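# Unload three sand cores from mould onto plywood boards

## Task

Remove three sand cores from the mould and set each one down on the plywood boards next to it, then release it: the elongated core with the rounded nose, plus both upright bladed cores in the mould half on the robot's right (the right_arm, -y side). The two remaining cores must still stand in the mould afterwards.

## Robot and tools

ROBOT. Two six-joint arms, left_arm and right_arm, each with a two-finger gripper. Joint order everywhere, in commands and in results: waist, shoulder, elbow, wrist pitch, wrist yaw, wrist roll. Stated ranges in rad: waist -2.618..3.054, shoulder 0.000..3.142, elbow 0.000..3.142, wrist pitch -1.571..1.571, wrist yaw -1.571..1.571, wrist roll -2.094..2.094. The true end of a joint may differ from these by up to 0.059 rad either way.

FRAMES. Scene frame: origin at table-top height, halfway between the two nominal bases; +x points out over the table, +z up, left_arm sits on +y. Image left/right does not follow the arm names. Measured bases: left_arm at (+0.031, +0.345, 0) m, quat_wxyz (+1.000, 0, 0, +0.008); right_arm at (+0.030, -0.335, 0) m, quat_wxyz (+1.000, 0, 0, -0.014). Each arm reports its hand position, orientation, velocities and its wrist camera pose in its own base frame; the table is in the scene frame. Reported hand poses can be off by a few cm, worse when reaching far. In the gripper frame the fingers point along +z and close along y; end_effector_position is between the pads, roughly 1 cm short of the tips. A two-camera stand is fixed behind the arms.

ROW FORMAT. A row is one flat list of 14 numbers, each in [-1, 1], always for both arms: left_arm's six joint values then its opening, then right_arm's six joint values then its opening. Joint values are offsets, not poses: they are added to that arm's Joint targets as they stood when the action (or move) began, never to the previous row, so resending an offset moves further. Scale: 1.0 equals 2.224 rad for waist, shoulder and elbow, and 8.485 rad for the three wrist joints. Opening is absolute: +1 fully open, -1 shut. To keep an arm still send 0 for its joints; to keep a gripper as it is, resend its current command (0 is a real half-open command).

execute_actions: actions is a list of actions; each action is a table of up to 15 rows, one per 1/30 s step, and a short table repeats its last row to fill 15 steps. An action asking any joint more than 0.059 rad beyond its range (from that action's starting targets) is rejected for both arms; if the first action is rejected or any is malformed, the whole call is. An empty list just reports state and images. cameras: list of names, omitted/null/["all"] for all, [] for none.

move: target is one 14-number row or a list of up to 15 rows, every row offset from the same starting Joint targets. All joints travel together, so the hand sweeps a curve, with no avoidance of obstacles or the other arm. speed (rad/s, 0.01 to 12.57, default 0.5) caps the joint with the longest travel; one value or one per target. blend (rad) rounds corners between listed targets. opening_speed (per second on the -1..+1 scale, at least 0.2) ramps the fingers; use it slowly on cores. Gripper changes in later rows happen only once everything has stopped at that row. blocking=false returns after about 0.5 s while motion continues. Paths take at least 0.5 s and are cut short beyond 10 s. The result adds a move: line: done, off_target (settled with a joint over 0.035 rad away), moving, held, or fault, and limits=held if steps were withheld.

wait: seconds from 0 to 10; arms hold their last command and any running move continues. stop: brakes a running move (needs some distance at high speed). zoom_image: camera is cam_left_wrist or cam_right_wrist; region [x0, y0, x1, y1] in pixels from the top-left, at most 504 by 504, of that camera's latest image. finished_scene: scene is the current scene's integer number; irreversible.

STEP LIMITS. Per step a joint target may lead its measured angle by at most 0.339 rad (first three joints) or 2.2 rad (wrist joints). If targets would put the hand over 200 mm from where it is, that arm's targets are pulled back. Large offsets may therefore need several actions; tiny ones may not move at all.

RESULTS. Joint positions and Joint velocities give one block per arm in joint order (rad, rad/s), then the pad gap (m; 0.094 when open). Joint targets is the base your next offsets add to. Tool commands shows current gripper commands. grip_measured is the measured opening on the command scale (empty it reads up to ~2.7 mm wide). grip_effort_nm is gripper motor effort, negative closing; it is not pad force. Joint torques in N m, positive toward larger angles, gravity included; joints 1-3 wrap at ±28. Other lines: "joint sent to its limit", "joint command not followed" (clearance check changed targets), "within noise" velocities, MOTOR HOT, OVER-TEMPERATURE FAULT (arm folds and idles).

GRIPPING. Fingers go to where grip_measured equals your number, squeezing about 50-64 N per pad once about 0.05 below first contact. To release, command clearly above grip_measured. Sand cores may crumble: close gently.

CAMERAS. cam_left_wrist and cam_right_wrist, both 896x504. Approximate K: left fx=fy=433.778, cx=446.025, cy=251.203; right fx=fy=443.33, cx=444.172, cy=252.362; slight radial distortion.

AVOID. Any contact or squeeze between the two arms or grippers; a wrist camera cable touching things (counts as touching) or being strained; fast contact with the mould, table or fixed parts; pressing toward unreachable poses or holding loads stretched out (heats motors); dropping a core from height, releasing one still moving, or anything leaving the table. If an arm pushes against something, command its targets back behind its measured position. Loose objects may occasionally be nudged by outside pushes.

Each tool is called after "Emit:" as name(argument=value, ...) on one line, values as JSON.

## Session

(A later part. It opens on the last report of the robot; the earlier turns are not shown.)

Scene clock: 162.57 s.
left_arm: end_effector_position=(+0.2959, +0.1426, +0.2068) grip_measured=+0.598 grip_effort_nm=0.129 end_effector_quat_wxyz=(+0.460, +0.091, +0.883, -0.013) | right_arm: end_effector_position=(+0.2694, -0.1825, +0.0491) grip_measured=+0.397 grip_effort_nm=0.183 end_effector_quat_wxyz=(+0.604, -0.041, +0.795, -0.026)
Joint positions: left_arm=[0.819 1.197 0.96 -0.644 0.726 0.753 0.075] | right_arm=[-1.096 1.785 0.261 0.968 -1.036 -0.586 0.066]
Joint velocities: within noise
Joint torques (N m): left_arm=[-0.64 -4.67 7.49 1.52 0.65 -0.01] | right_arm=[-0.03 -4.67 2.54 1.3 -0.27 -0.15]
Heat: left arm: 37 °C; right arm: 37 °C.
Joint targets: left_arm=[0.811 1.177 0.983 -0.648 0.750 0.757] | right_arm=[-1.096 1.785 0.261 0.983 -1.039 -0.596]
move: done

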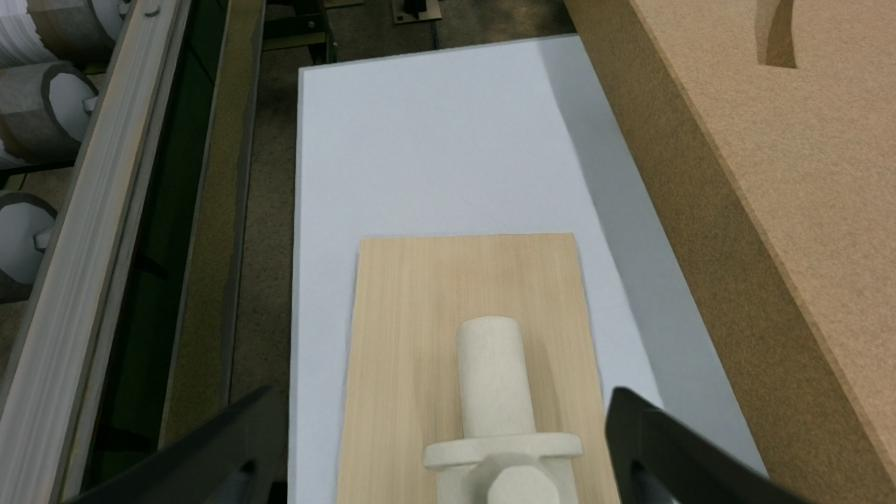

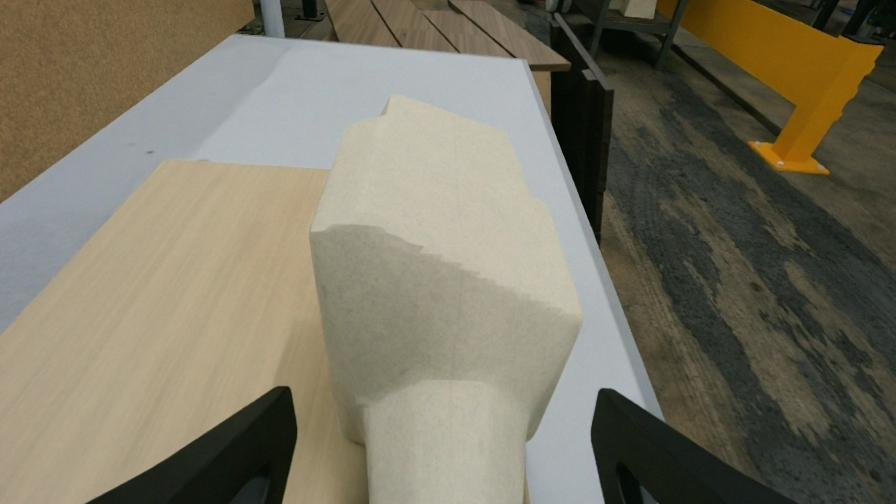

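Emit:
move(target=[[0,0,0.02,-0.005,0,0,0.6,0,-0.2023,0,-0.0471,0,0,0.4],[0,0,0.02,-0.005,0,0,0.6,0.268,-0.1731,0.6021,-0.2101,0.0753,0.0467,0.4],[0,0,0.02,-0.005,0,0,0.6,0.6659,0.2158,0.991,-0.2579,0.1225,0.0702,0.3]], speed=[0.4,1.2,1.0], blend=[0.05,0.15,0])

Scene clock: 179.00 s.
left_arm: end_effector_position=(+0.2956, +0.1422, +0.2169) grip_measured=+0.598 grip_effort_nm=0.129 end_effector_quat_wxyz=(+0.459, +0.091, +0.883, -0.013) | right_arm: end_effector_position=(+0.5094, +0.2092, +0.2070) grip_measured=+0.303 grip_effort_nm=-0.129 end_effector_quat_wxyz=(+0.264, -0.189, +0.944, +0.054)
Joint positions: left_arm=[0.819 1.197 1 -0.686 0.726 0.753 0.075] | right_arm=[0.386 2.267 2.435 -1.194 -0.006 -0.007 0.061]
Joint velocities: within noise
Joint torques (N m): left_arm=[-0.5 -4.68 7.76 1.52 0.65 -0.03] | right_arm=[-0.16 -11.08 7.76 0.81 0.06 0.03]
Heat: left arm: 38 °C; right arm: 37 °C.
Joint targets: left_arm=[0.811 1.177 1.028 -0.690 0.750 0.757] | right_arm=[0.385 2.265 2.465 -1.205 0.000 0.000]
move: done

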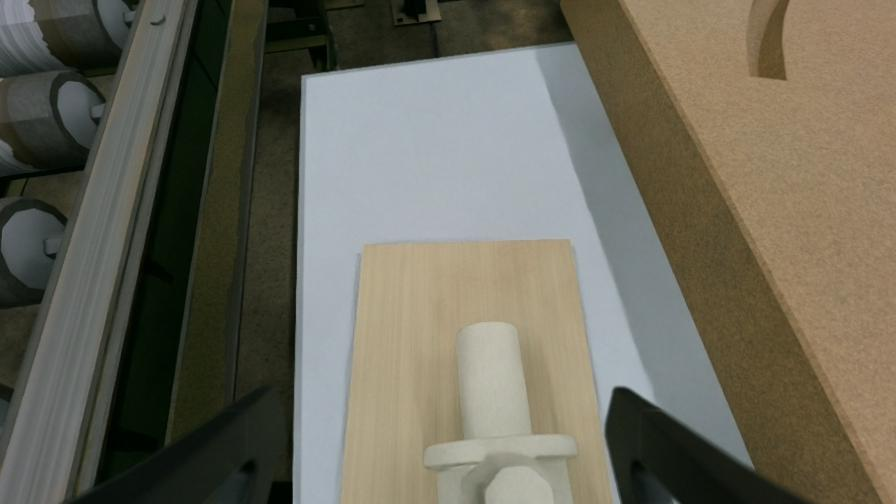

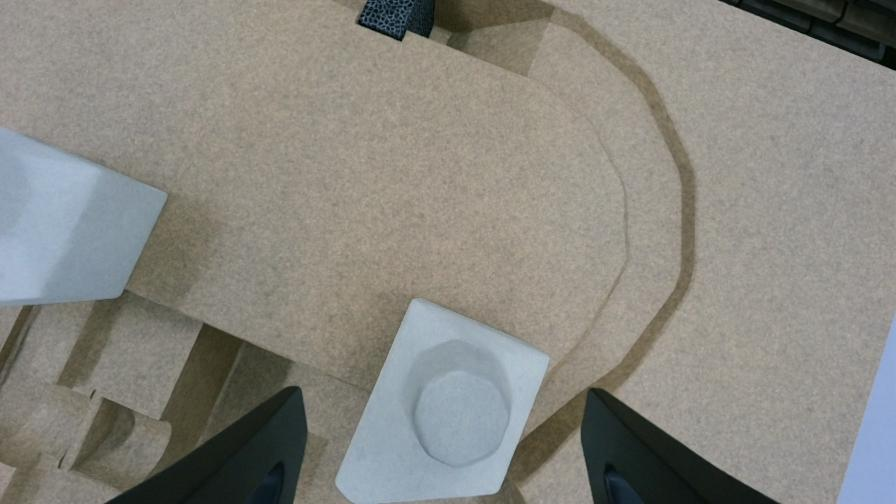

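Emit:
move(target=[[0,0,0,0,0,0,0.6,-0.0081,-0.0585,-0.2203,0.0377,0,0,0.3],[0,0,0,0,0,0,0.6,-0.0081,-0.0585,-0.2203,0.0377,0,0,-0.6]], speed=0.5, cameras=["cam_right_wrist"])

Scene clock: 187.93 s.
left_arm: end_effector_position=(+0.2956, +0.1422, +0.2169) grip_measured=+0.598 grip_effort_nm=0.129 end_effector_quat_wxyz=(+0.459, +0.091, +0.883, -0.013) | right_arm: end_effector_position=(+0.5019, +0.2007, +0.1541) grip_measured=-0.283 grip_effort_nm=-1.233 end_effector_quat_wxyz=(+0.262, -0.172, +0.948, +0.058)
Joint positions: left_arm=[0.819 1.197 1 -0.686 0.726 0.753 0.075] | right_arm=[0.374 2.131 1.996 -0.893 -0.013 0.019 0.034]
Joint velocities: within noise
Joint torques (N m): left_arm=[-0.57 -4.56 7.72 1.51 0.62 0.01] | right_arm=[-0.66 -10.18 4.23 1 0.11 -0.26]
Heat: left arm: 39 °C; right arm: 39 °C.
Joint targets: left_arm=[0.811 1.177 1.028 -0.690 0.750 0.757] | right_arm=[0.367 2.135 1.975 -0.885 0.000 0.000]
move: done
Images, in order (width x height): cam_right_wrist 896x504.

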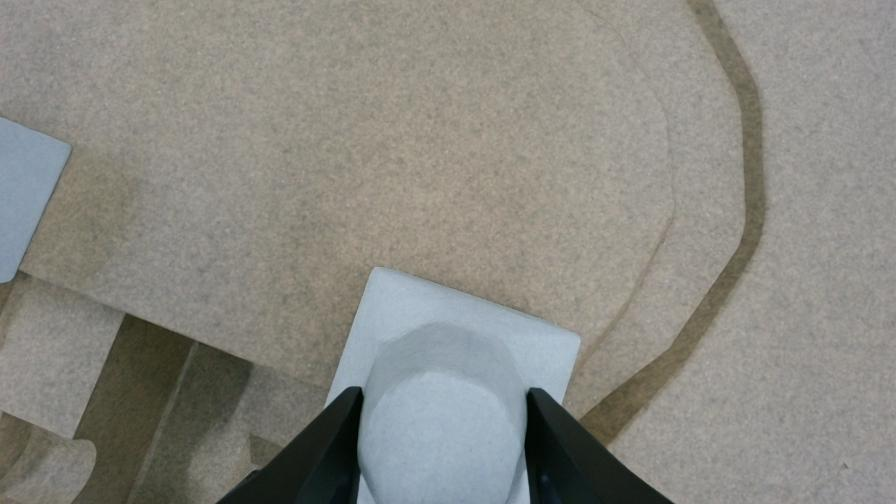

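Emit:
move(target=[[0,0,0,0,0,0,0.6,0.0022,0.0405,0.1956,-0.0342,0,0,-0.65],[0,0,0,0,0,0,0.6,-0.0751,-0.2765,-0.1506,-0.0112,0,0,-0.65],[0,0,0,0,0,0,0.6,-0.3853,-0.4451,-0.6048,0.1232,-0.0601,-0.0298,-0.65]], speed=[0.4,0.7,0.7], blend=[0.03,0.1,0], cameras=["cam_right_wrist"])

Scene clock: 216.93 s.
left_arm: end_effector_position=(+0.2956, +0.1422, +0.2169) grip_measured=+0.598 grip_effort_nm=0.125 end_effector_quat_wxyz=(+0.459, +0.091, +0.883, -0.013) | right_arm: end_effector_position=(+0.3590, -0.0939, +0.1738) grip_measured=-0.279 grip_effort_nm=-1.004 end_effector_quat_wxyz=(+0.536, -0.020, +0.844, +0.014)
Joint positions: left_arm=[0.819 1.197 1 -0.686 0.726 0.753 0.075] | right_arm=[-0.485 1.18 0.622 0.059 -0.48 -0.244 0.034]
Joint velocities: within noise
Joint torques (N m): left_arm=[-0.53 -4.7 7.79 1.5 0.62 -0.03] | right_arm=[-0.47 -6.16 6.67 2.32 -0.44 -0.11]
Heat: left arm: 40 °C; right arm: 39 °C.
Joint targets: left_arm=[0.811 1.177 1.028 -0.690 0.750 0.757] | right_arm=[-0.490 1.145 0.630 0.160 -0.510 -0.253]
move: off_target (right_arm); right_arm: the wrist pitch is farthest, 0.101 rad from its target
Images, in order (width x height): cam_right_wrist 896x504.

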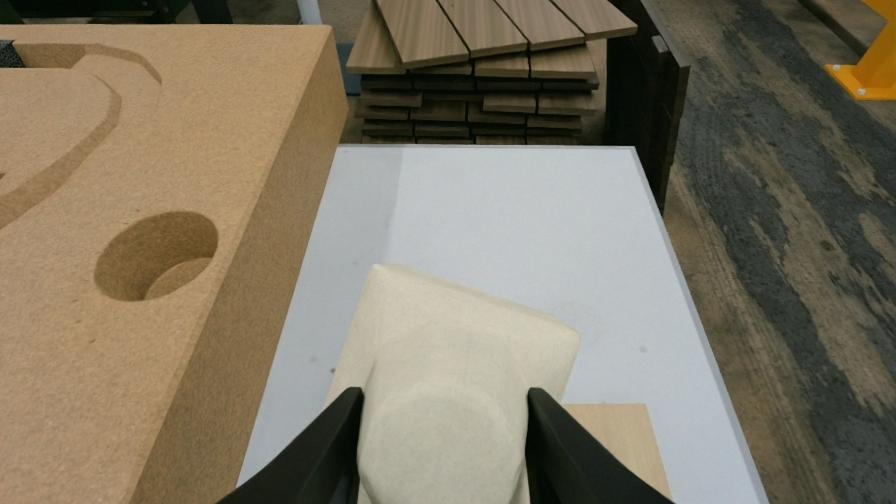

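Emit:
move(target=[0,0,0,0,0,0,0.6,-0.0247,0.0382,-0.1057,0.0389,-0.0029,-0.0006,-0.65], speed=0.25, cameras=["cam_right_wrist"])

Scene clock: 223.73 s.
left_arm: end_effector_position=(+0.2956, +0.1422, +0.2169) grip_measured=+0.598 grip_effort_nm=0.120 end_effector_quat_wxyz=(+0.459, +0.091, +0.883, -0.013) | right_arm: end_effector_position=(+0.3416, -0.1005, +0.1229) grip_measured=-0.279 grip_effort_nm=-1.004 end_effector_quat_wxyz=(+0.553, -0.013, +0.833, +0.001)
Joint positions: left_arm=[0.819 1.197 1 -0.686 0.726 0.753 0.075] | right_arm=[-0.537 1.237 0.389 0.388 -0.507 -0.25 0.034]
Joint velocities: within noise
Joint torques (N m): left_arm=[-0.55 -4.63 7.76 1.48 0.63 0] | right_arm=[-0.66 -3.59 5.91 2.37 -0.39 -0.12]
Heat: left arm: 40 °C; right arm: 41 °C.
Joint targets: left_arm=[0.811 1.177 1.028 -0.690 0.750 0.757] | right_arm=[-0.545 1.230 0.395 0.490 -0.534 -0.258]
move: off_target (right_arm); right_arm: the wrist pitch is farthest, 0.102 rad from its target
Images, in order (width x height): cam_right_wrist 896x504.

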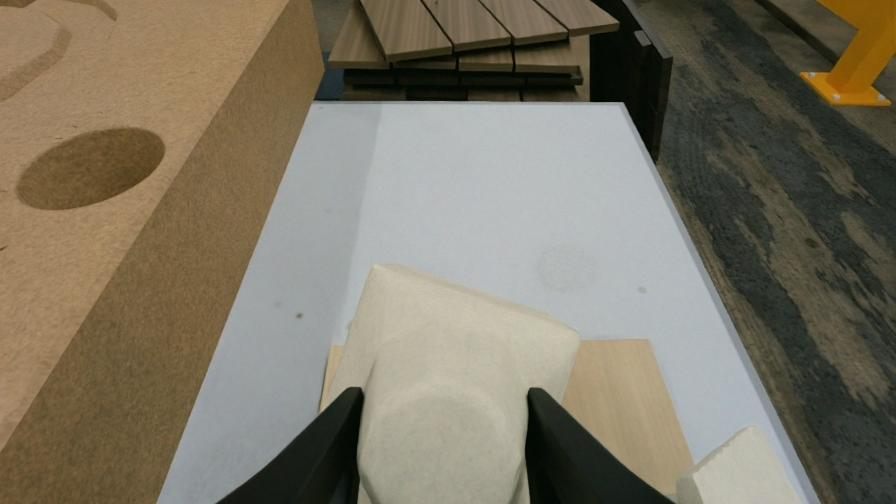

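Emit:
move(target=[0,0,0,0,0,0,0.6,-0.0207,0.0144,-0.0382,0.0123,-0.0047,0,-0.65], speed=0.15, cameras=["cam_right_wrist"])

Scene clock: 228.37 s.
left_arm: end_effector_position=(+0.2956, +0.1422, +0.2169) grip_measured=+0.598 grip_effort_nm=0.125 end_effector_quat_wxyz=(+0.459, +0.091, +0.883, -0.013) | right_arm: end_effector_position=(+0.3307, -0.1030, +0.1088) grip_measured=-0.279 grip_effort_nm=-1.004 end_effector_quat_wxyz=(+0.563, -0.010, +0.826, +0.004)
Joint positions: left_arm=[0.819 1.197 1 -0.686 0.726 0.753 0.075] | right_arm=[-0.582 1.264 0.31 0.509 -0.554 -0.251 0.034]
Joint velocities: within noise
Joint torques (N m): left_arm=[-0.54 -4.66 7.68 1.53 0.64 0] | right_arm=[-0.76 -3.1 5.16 2.19 -0.31 -0.12]
Heat: left arm: 41 °C; right arm: 42 °C.
Joint targets: left_arm=[0.811 1.177 1.028 -0.690 0.750 0.757] | right_arm=[-0.591 1.262 0.310 0.594 -0.574 -0.258]
move: off_target (right_arm); right_arm: the wrist pitch is farthest, 0.085 rad from its target
Images, in order (width x height): cam_right_wrist 896x504.

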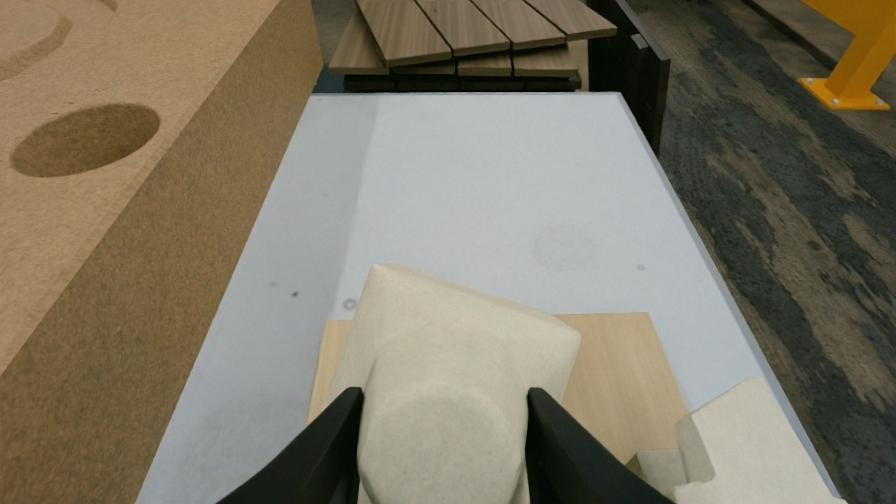

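Emit:
move(target=[0,0,0,0,0,0,0.6,-0.0225,0.0225,-0.0225,0.0082,-0.0035,0,-0.65], speed=0.15, cameras=["cam_right_wrist"])

Scene clock: 232.60 s.
left_arm: end_effector_position=(+0.2956, +0.1422, +0.2169) grip_measured=+0.598 grip_effort_nm=0.120 end_effector_quat_wxyz=(+0.459, +0.091, +0.883, -0.013) | right_arm: end_effector_position=(+0.3256, -0.1071, +0.1049) grip_measured=-0.279 grip_effort_nm=-1.009 end_effector_quat_wxyz=(+0.579, -0.012, +0.815, +0.007)
Joint positions: left_arm=[0.819 1.197 1 -0.686 0.726 0.753 0.075] | right_arm=[-0.628 1.307 0.268 0.624 -0.613 -0.251 0.034]
Joint velocities: left_arm=[-0.012 0.002 0.012 -0.066 -0.154 0.066 0] | right_arm=[within noise]
Joint torques (N m): left_arm=[-0.5 -4.72 7.76 1.51 0.63 -0.02] | right_arm=[-1.13 -2.61 4.29 1.8 -0.03 -0.12]
Heat: left arm: 41 °C; right arm: 43 °C.
Joint targets: left_arm=[0.811 1.177 1.028 -0.690 0.750 0.757] | right_arm=[-0.641 1.312 0.260 0.664 -0.604 -0.258]
move: off_target (right_arm); right_arm: the wrist pitch is farthest, 0.039 rad from its target
Images, in order (width x height): cam_right_wrist 896x504.

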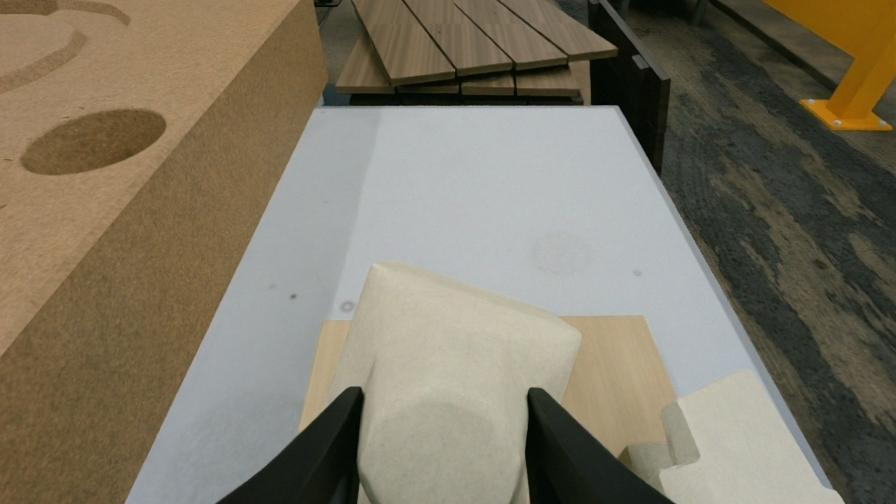

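Emit:
move(target=[0,0,0,0,0,0,0.6,-0.009,0.027,-0.0225,0.006,-0.0024,0,-0.65], speed=0.15, cameras=["cam_right_wrist"])

Scene clock: 235.67 s.
left_arm: end_effector_position=(+0.2956, +0.1422, +0.2169) grip_measured=+0.598 grip_effort_nm=0.125 end_effector_quat_wxyz=(+0.459, +0.091, +0.883, -0.013) | right_arm: end_effector_position=(+0.3222, -0.1070, +0.1008) grip_measured=-0.279 grip_effort_nm=-1.004 end_effector_quat_wxyz=(+0.592, -0.019, +0.805, +0.007)
Joint positions: left_arm=[0.819 1.197 1 -0.686 0.726 0.753 0.075] | right_arm=[-0.651 1.355 0.228 0.744 -0.65 -0.251 0.034]
Joint velocities: within noise
Joint torques (N m): left_arm=[-0.54 -4.62 7.83 1.5 0.65 -0.02] | right_arm=[-0.91 -1.81 3.22 1.14 0.11 -0.12]
Heat: left arm: 41 °C; right arm: 43 °C.
Joint targets: left_arm=[0.811 1.177 1.028 -0.690 0.750 0.757] | right_arm=[-0.661 1.372 0.210 0.715 -0.624 -0.258]
move: done
Images, in order (width x height): cam_right_wrist 896x504.

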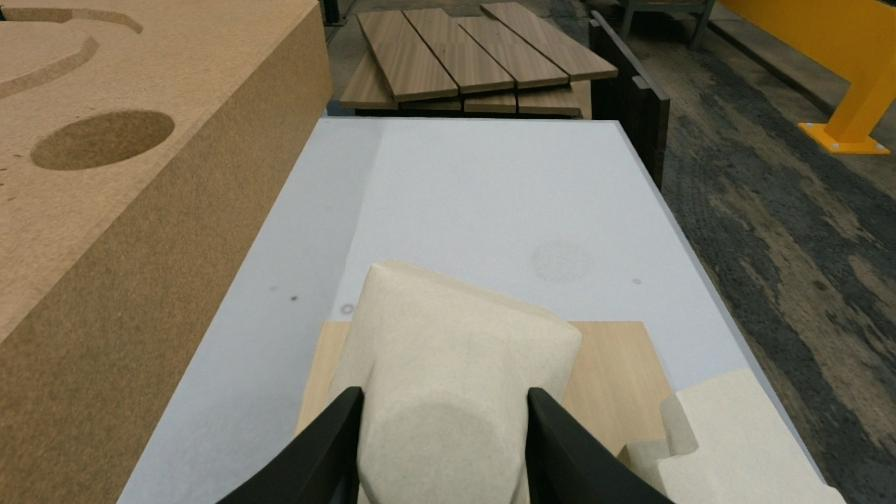

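Emit:
move(target=[0,0,0,0,0,0,0.6,-0.0045,0.0337,-0.0112,-0.0035,0,0,-0.65], speed=0.15, cameras=["cam_right_wrist"])

Scene clock: 240.03 s.
left_arm: end_effector_position=(+0.2956, +0.1422, +0.2169) grip_measured=+0.598 grip_effort_nm=0.120 end_effector_quat_wxyz=(+0.459, +0.091, +0.883, -0.013) | right_arm: end_effector_position=(+0.3126, -0.1085, +0.0692) grip_measured=-0.279 grip_effort_nm=-1.004 end_effector_quat_wxyz=(+0.560, +0.009, +0.829, +0.021)
Joint positions: left_arm=[0.819 1.197 1 -0.686 0.726 0.753 0.075] | right_arm=[-0.666 1.432 0.201 0.749 -0.634 -0.252 0.034]
Joint velocities: within noise
Joint torques (N m): left_arm=[-0.49 -4.66 7.68 1.5 0.63 -0.02] | right_arm=[-0.43 -2.13 2.89 0.77 -0.06 -0.1]
Heat: left arm: 41 °C; right arm: 42 °C.
Joint targets: left_arm=[0.811 1.177 1.028 -0.690 0.750 0.757] | right_arm=[-0.671 1.447 0.185 0.685 -0.624 -0.258]
move: off_target (right_arm); right_arm: the wrist pitch is farthest, 0.064 rad from its target
Images, in order (width x height): cam_right_wrist 896x504.

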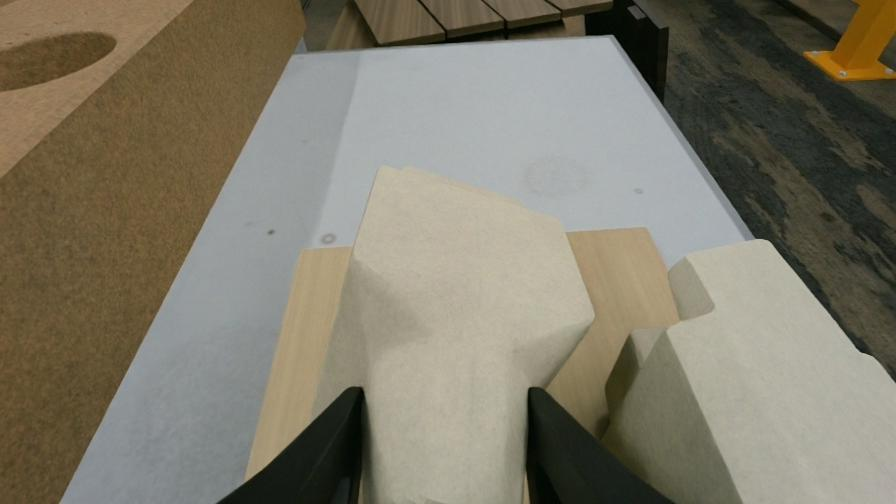

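Emit:
move(target=[0,0,0,0,0,0,0.6,-0.0045,0.0202,-0.009,0.0035,0,0,-0.65], speed=0.12, cameras=["cam_right_wrist"])

Scene clock: 243.13 s.
left_arm: end_effector_position=(+0.2956, +0.1422, +0.2169) grip_measured=+0.598 grip_effort_nm=0.129 end_effector_quat_wxyz=(+0.459, +0.091, +0.883, -0.013) | right_arm: end_effector_position=(+0.3065, -0.1082, +0.0545) grip_measured=-0.279 grip_effort_nm=-0.999 end_effector_quat_wxyz=(+0.544, +0.027, +0.838, +0.033)
Joint positions: left_arm=[0.819 1.197 1 -0.686 0.726 0.753 0.075] | right_arm=[-0.679 1.473 0.186 0.758 -0.637 -0.24 0.034]
Joint velocities: within noise
Joint torques (N m): left_arm=[-0.47 -4.63 7.75 1.51 0.66 -0.01] | right_arm=[-0.18 -1.88 2.25 0.93 -0.03 -0.25]
Heat: left arm: 41 °C; right arm: 41 °C.
Joint targets: left_arm=[0.811 1.177 1.028 -0.690 0.750 0.757] | right_arm=[-0.681 1.492 0.165 0.715 -0.625 -0.258]
move: off_target (right_arm); right_arm: the wrist pitch is farthest, 0.044 rad from its target
Images, in order (width x height): cam_right_wrist 896x504.

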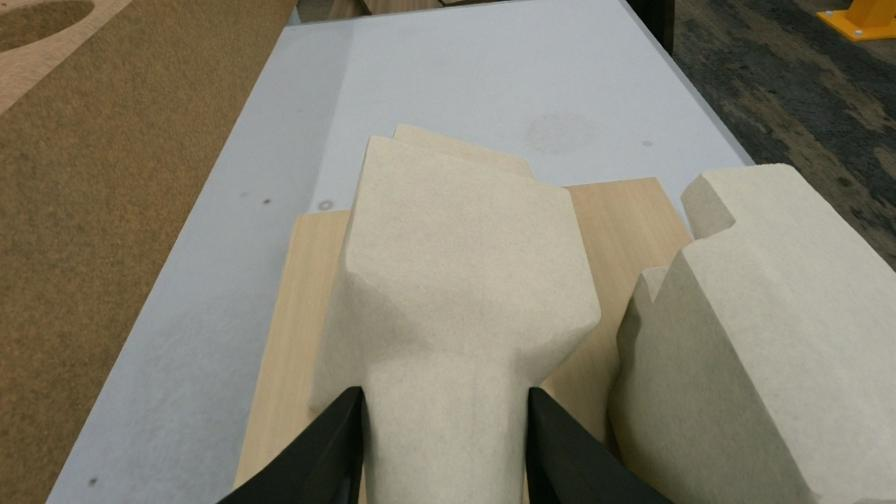

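Emit:
move(target=[[0,0,0,0,0,0,0.6,0.001,-0.0085,0.0094,0.013,-0.0014,0.0021,-0.65],[0,0,0,0,0,0,0.6,0.001,-0.0085,0.0094,0.013,-0.0014,0.0021,0.3]], speed=0.3, opening_speed=0.8)

Scene clock: 255.57 s.
left_arm: end_effector_position=(+0.2956, +0.1422, +0.2169) grip_measured=+0.598 grip_effort_nm=0.125 end_effector_quat_wxyz=(+0.459, +0.091, +0.883, -0.013) | right_arm: end_effector_position=(+0.3097, -0.1110, +0.0620) grip_measured=+0.297 grip_effort_nm=0.183 end_effector_quat_wxyz=(+0.558, +0.022, +0.829, +0.025)
Joint positions: left_arm=[0.819 1.197 1 -0.686 0.726 0.753 0.075] | right_arm=[-0.679 1.473 0.186 0.798 -0.636 -0.234 0.061]
Joint velocities: within noise
Joint torques (N m): left_arm=[-0.51 -4.7 7.68 1.5 0.64 -0.03] | right_arm=[-0.13 -3.33 3.81 1.61 -0.14 -0.11]
Heat: left arm: 41 °C; right arm: 40 °C.
Joint targets: left_arm=[0.811 1.177 1.028 -0.690 0.750 0.757] | right_arm=[-0.679 1.473 0.186 0.825 -0.636 -0.240]
move: done

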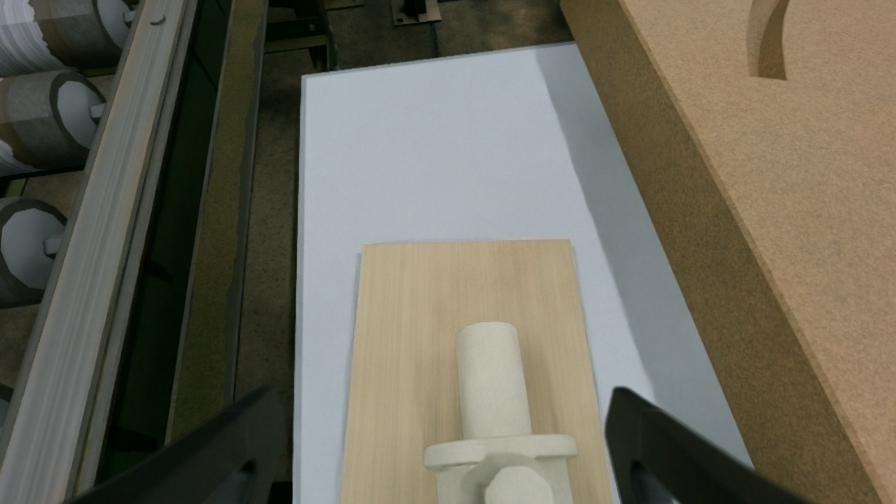

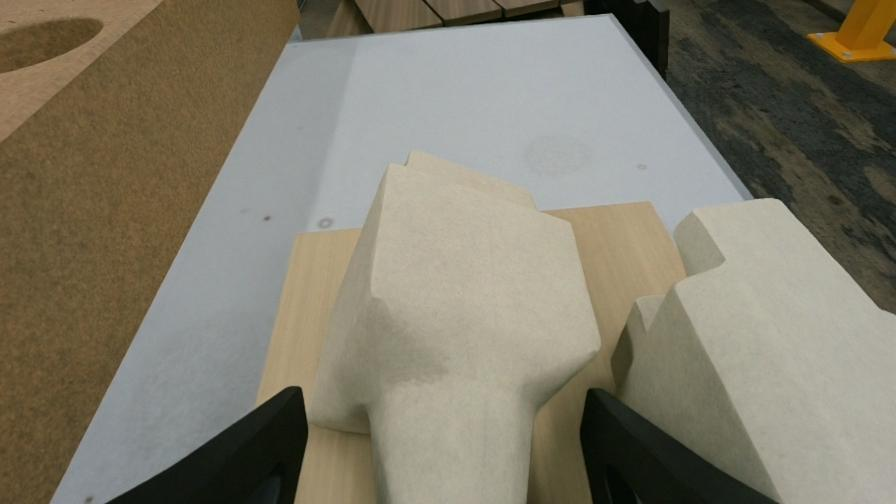

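Emit:
move(target=[0,0,0,0,0,0,0.6,0,-0.2023,0,-0.0471,0,0,0.3], speed=0.45)

Scene clock: 259.50 s.
left_arm: end_effector_position=(+0.2956, +0.1422, +0.2169) grip_measured=+0.598 grip_effort_nm=0.125 end_effector_quat_wxyz=(+0.459, +0.091, +0.883, -0.013) | right_arm: end_effector_position=(+0.2925, -0.0972, +0.1132) grip_measured=+0.297 grip_effort_nm=0.178 end_effector_quat_wxyz=(+0.579, +0.010, +0.815, +0.008)
Joint positions: left_arm=[0.819 1.197 1 -0.686 0.726 0.753 0.075] | right_arm=[-0.679 1.035 0.186 0.427 -0.636 -0.234 0.061]
Joint velocities: within noise
Joint torques (N m): left_arm=[-0.53 -4.56 7.76 1.53 0.64 -0.01] | right_arm=[0.01 -2.52 5.45 1.35 -0.13 -0.11]
Heat: left arm: 41 °C; right arm: 40 °C.
Joint targets: left_arm=[0.811 1.177 1.028 -0.690 0.750 0.757] | right_arm=[-0.679 1.023 0.186 0.426 -0.636 -0.240]
move: done

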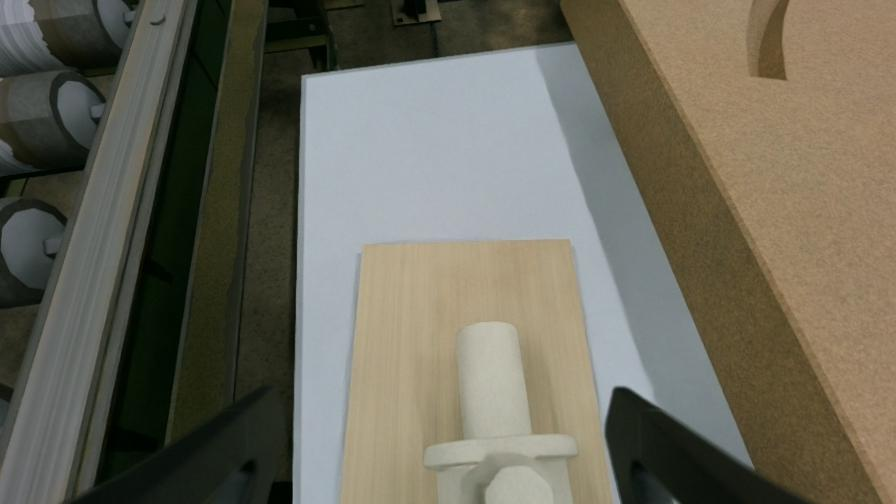

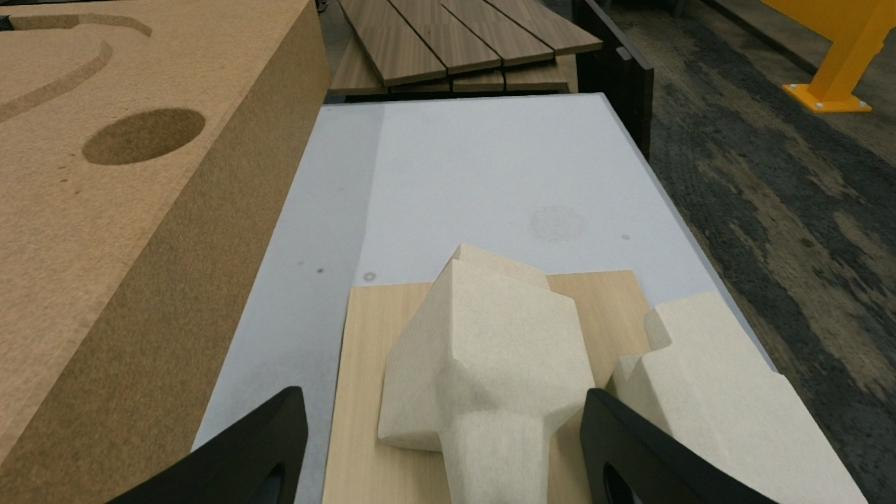

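Emit:
move(target=[0,0,0,0,0,0,0.6,0,-0.16,0.06,-0.115,0,0,0.3], speed=0.8)

Emit:
zoom_image(camera="cam_right_wrist", region=[392, 0, 896, 504])

Scene clock: 265.23 s.
left_arm: end_effector_position=(+0.2956, +0.1422, +0.2169) grip_measured=+0.598 grip_effort_nm=0.129 end_effector_quat_wxyz=(+0.459, +0.091, +0.883, -0.013) | right_arm: end_effector_position=(+0.2165, -0.0366, +0.0721) grip_measured=+0.297 grip_effort_nm=0.183 end_effector_quat_wxyz=(+0.397, +0.105, +0.902, +0.134)
Joint positions: left_arm=[0.819 1.197 1 -0.686 0.726 0.753 0.075] | right_arm=[-0.679 0.676 0.285 -0.544 -0.632 -0.234 0.061]
Joint velocities: within noise
Joint torques (N m): left_arm=[-0.55 -4.66 7.72 1.49 0.65 -0.01] | right_arm=[0.02 -0.38 8.65 0.93 -0.29 -0.11]
Heat: left arm: 41 °C; right arm: 40 °C.
Joint targets: left_arm=[0.811 1.177 1.028 -0.690 0.750 0.757] | right_arm=[-0.679 0.667 0.319 -0.550 -0.636 -0.240]
move: done

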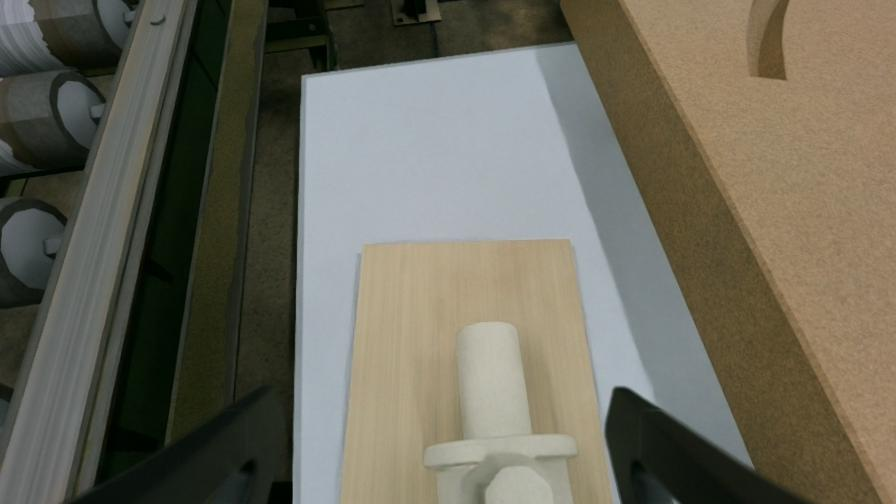

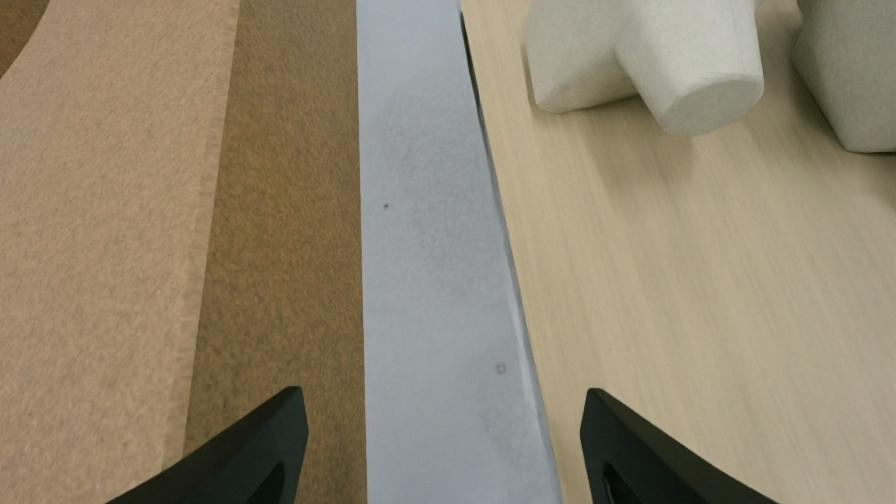

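Scaled by 1.000.

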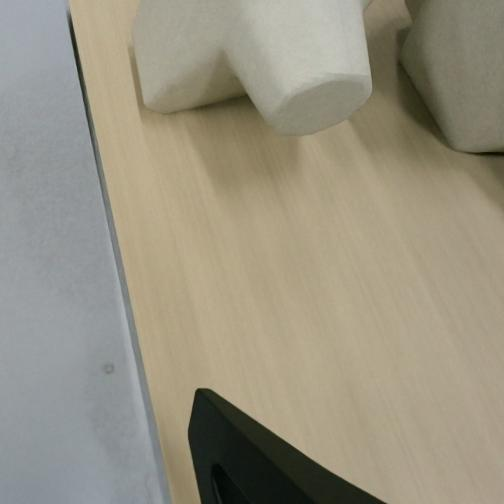

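Emit:
move(target=[[0,0,0,0,0,0,0.6,-0.03,0,0.15,0,0,0,0.3],[0,0,0,0,0,0,0.6,-0.2,0.03,0.18,0,0,0,0.3]], speed=0.9, blend=0.05)

Scene clock: 270.90 s.
left_arm: end_effector_position=(+0.2956, +0.1422, +0.2169) grip_measured=+0.598 grip_effort_nm=0.125 end_effector_quat_wxyz=(+0.459, +0.091, +0.883, -0.013) | right_arm: end_effector_position=(+0.2058, -0.1775, +0.2214) grip_measured=+0.297 grip_effort_nm=0.173 end_effector_quat_wxyz=(+0.517, +0.229, +0.822, -0.064)
Joint positions: left_arm=[0.819 1.197 1 -0.686 0.726 0.753 0.075] | right_arm=[-1.116 0.734 0.686 -0.553 -0.628 -0.234 0.061]
Joint velocities: within noise
Joint torques (N m): left_arm=[-0.49 -4.62 7.75 1.51 0.64 -0.01] | right_arm=[-0.64 -0.14 8.77 1.32 -0.26 -0.1]
Heat: left arm: 41 °C; right arm: 40 °C.
Joint targets: left_arm=[0.811 1.177 1.028 -0.690 0.750 0.757] | right_arm=[-1.124 0.734 0.720 -0.550 -0.636 -0.240]
move: done

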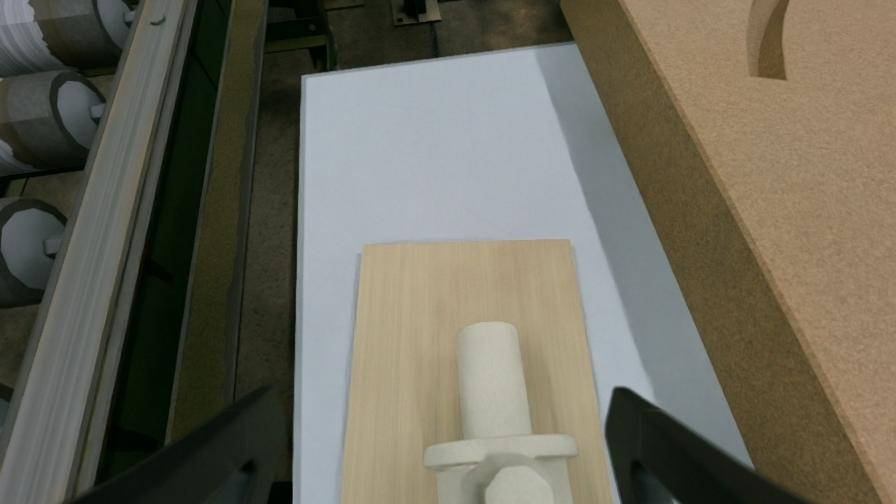

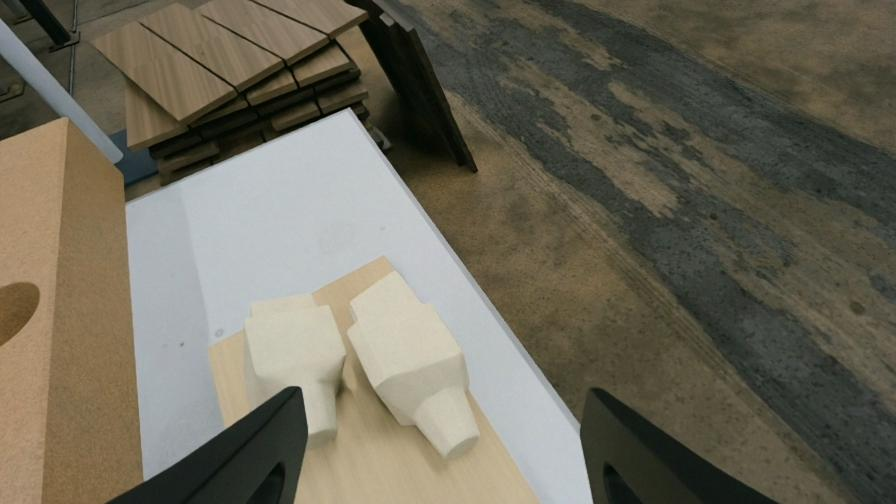

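Emit:
finished_scene(scene=2)

The scene is finished: the task was done.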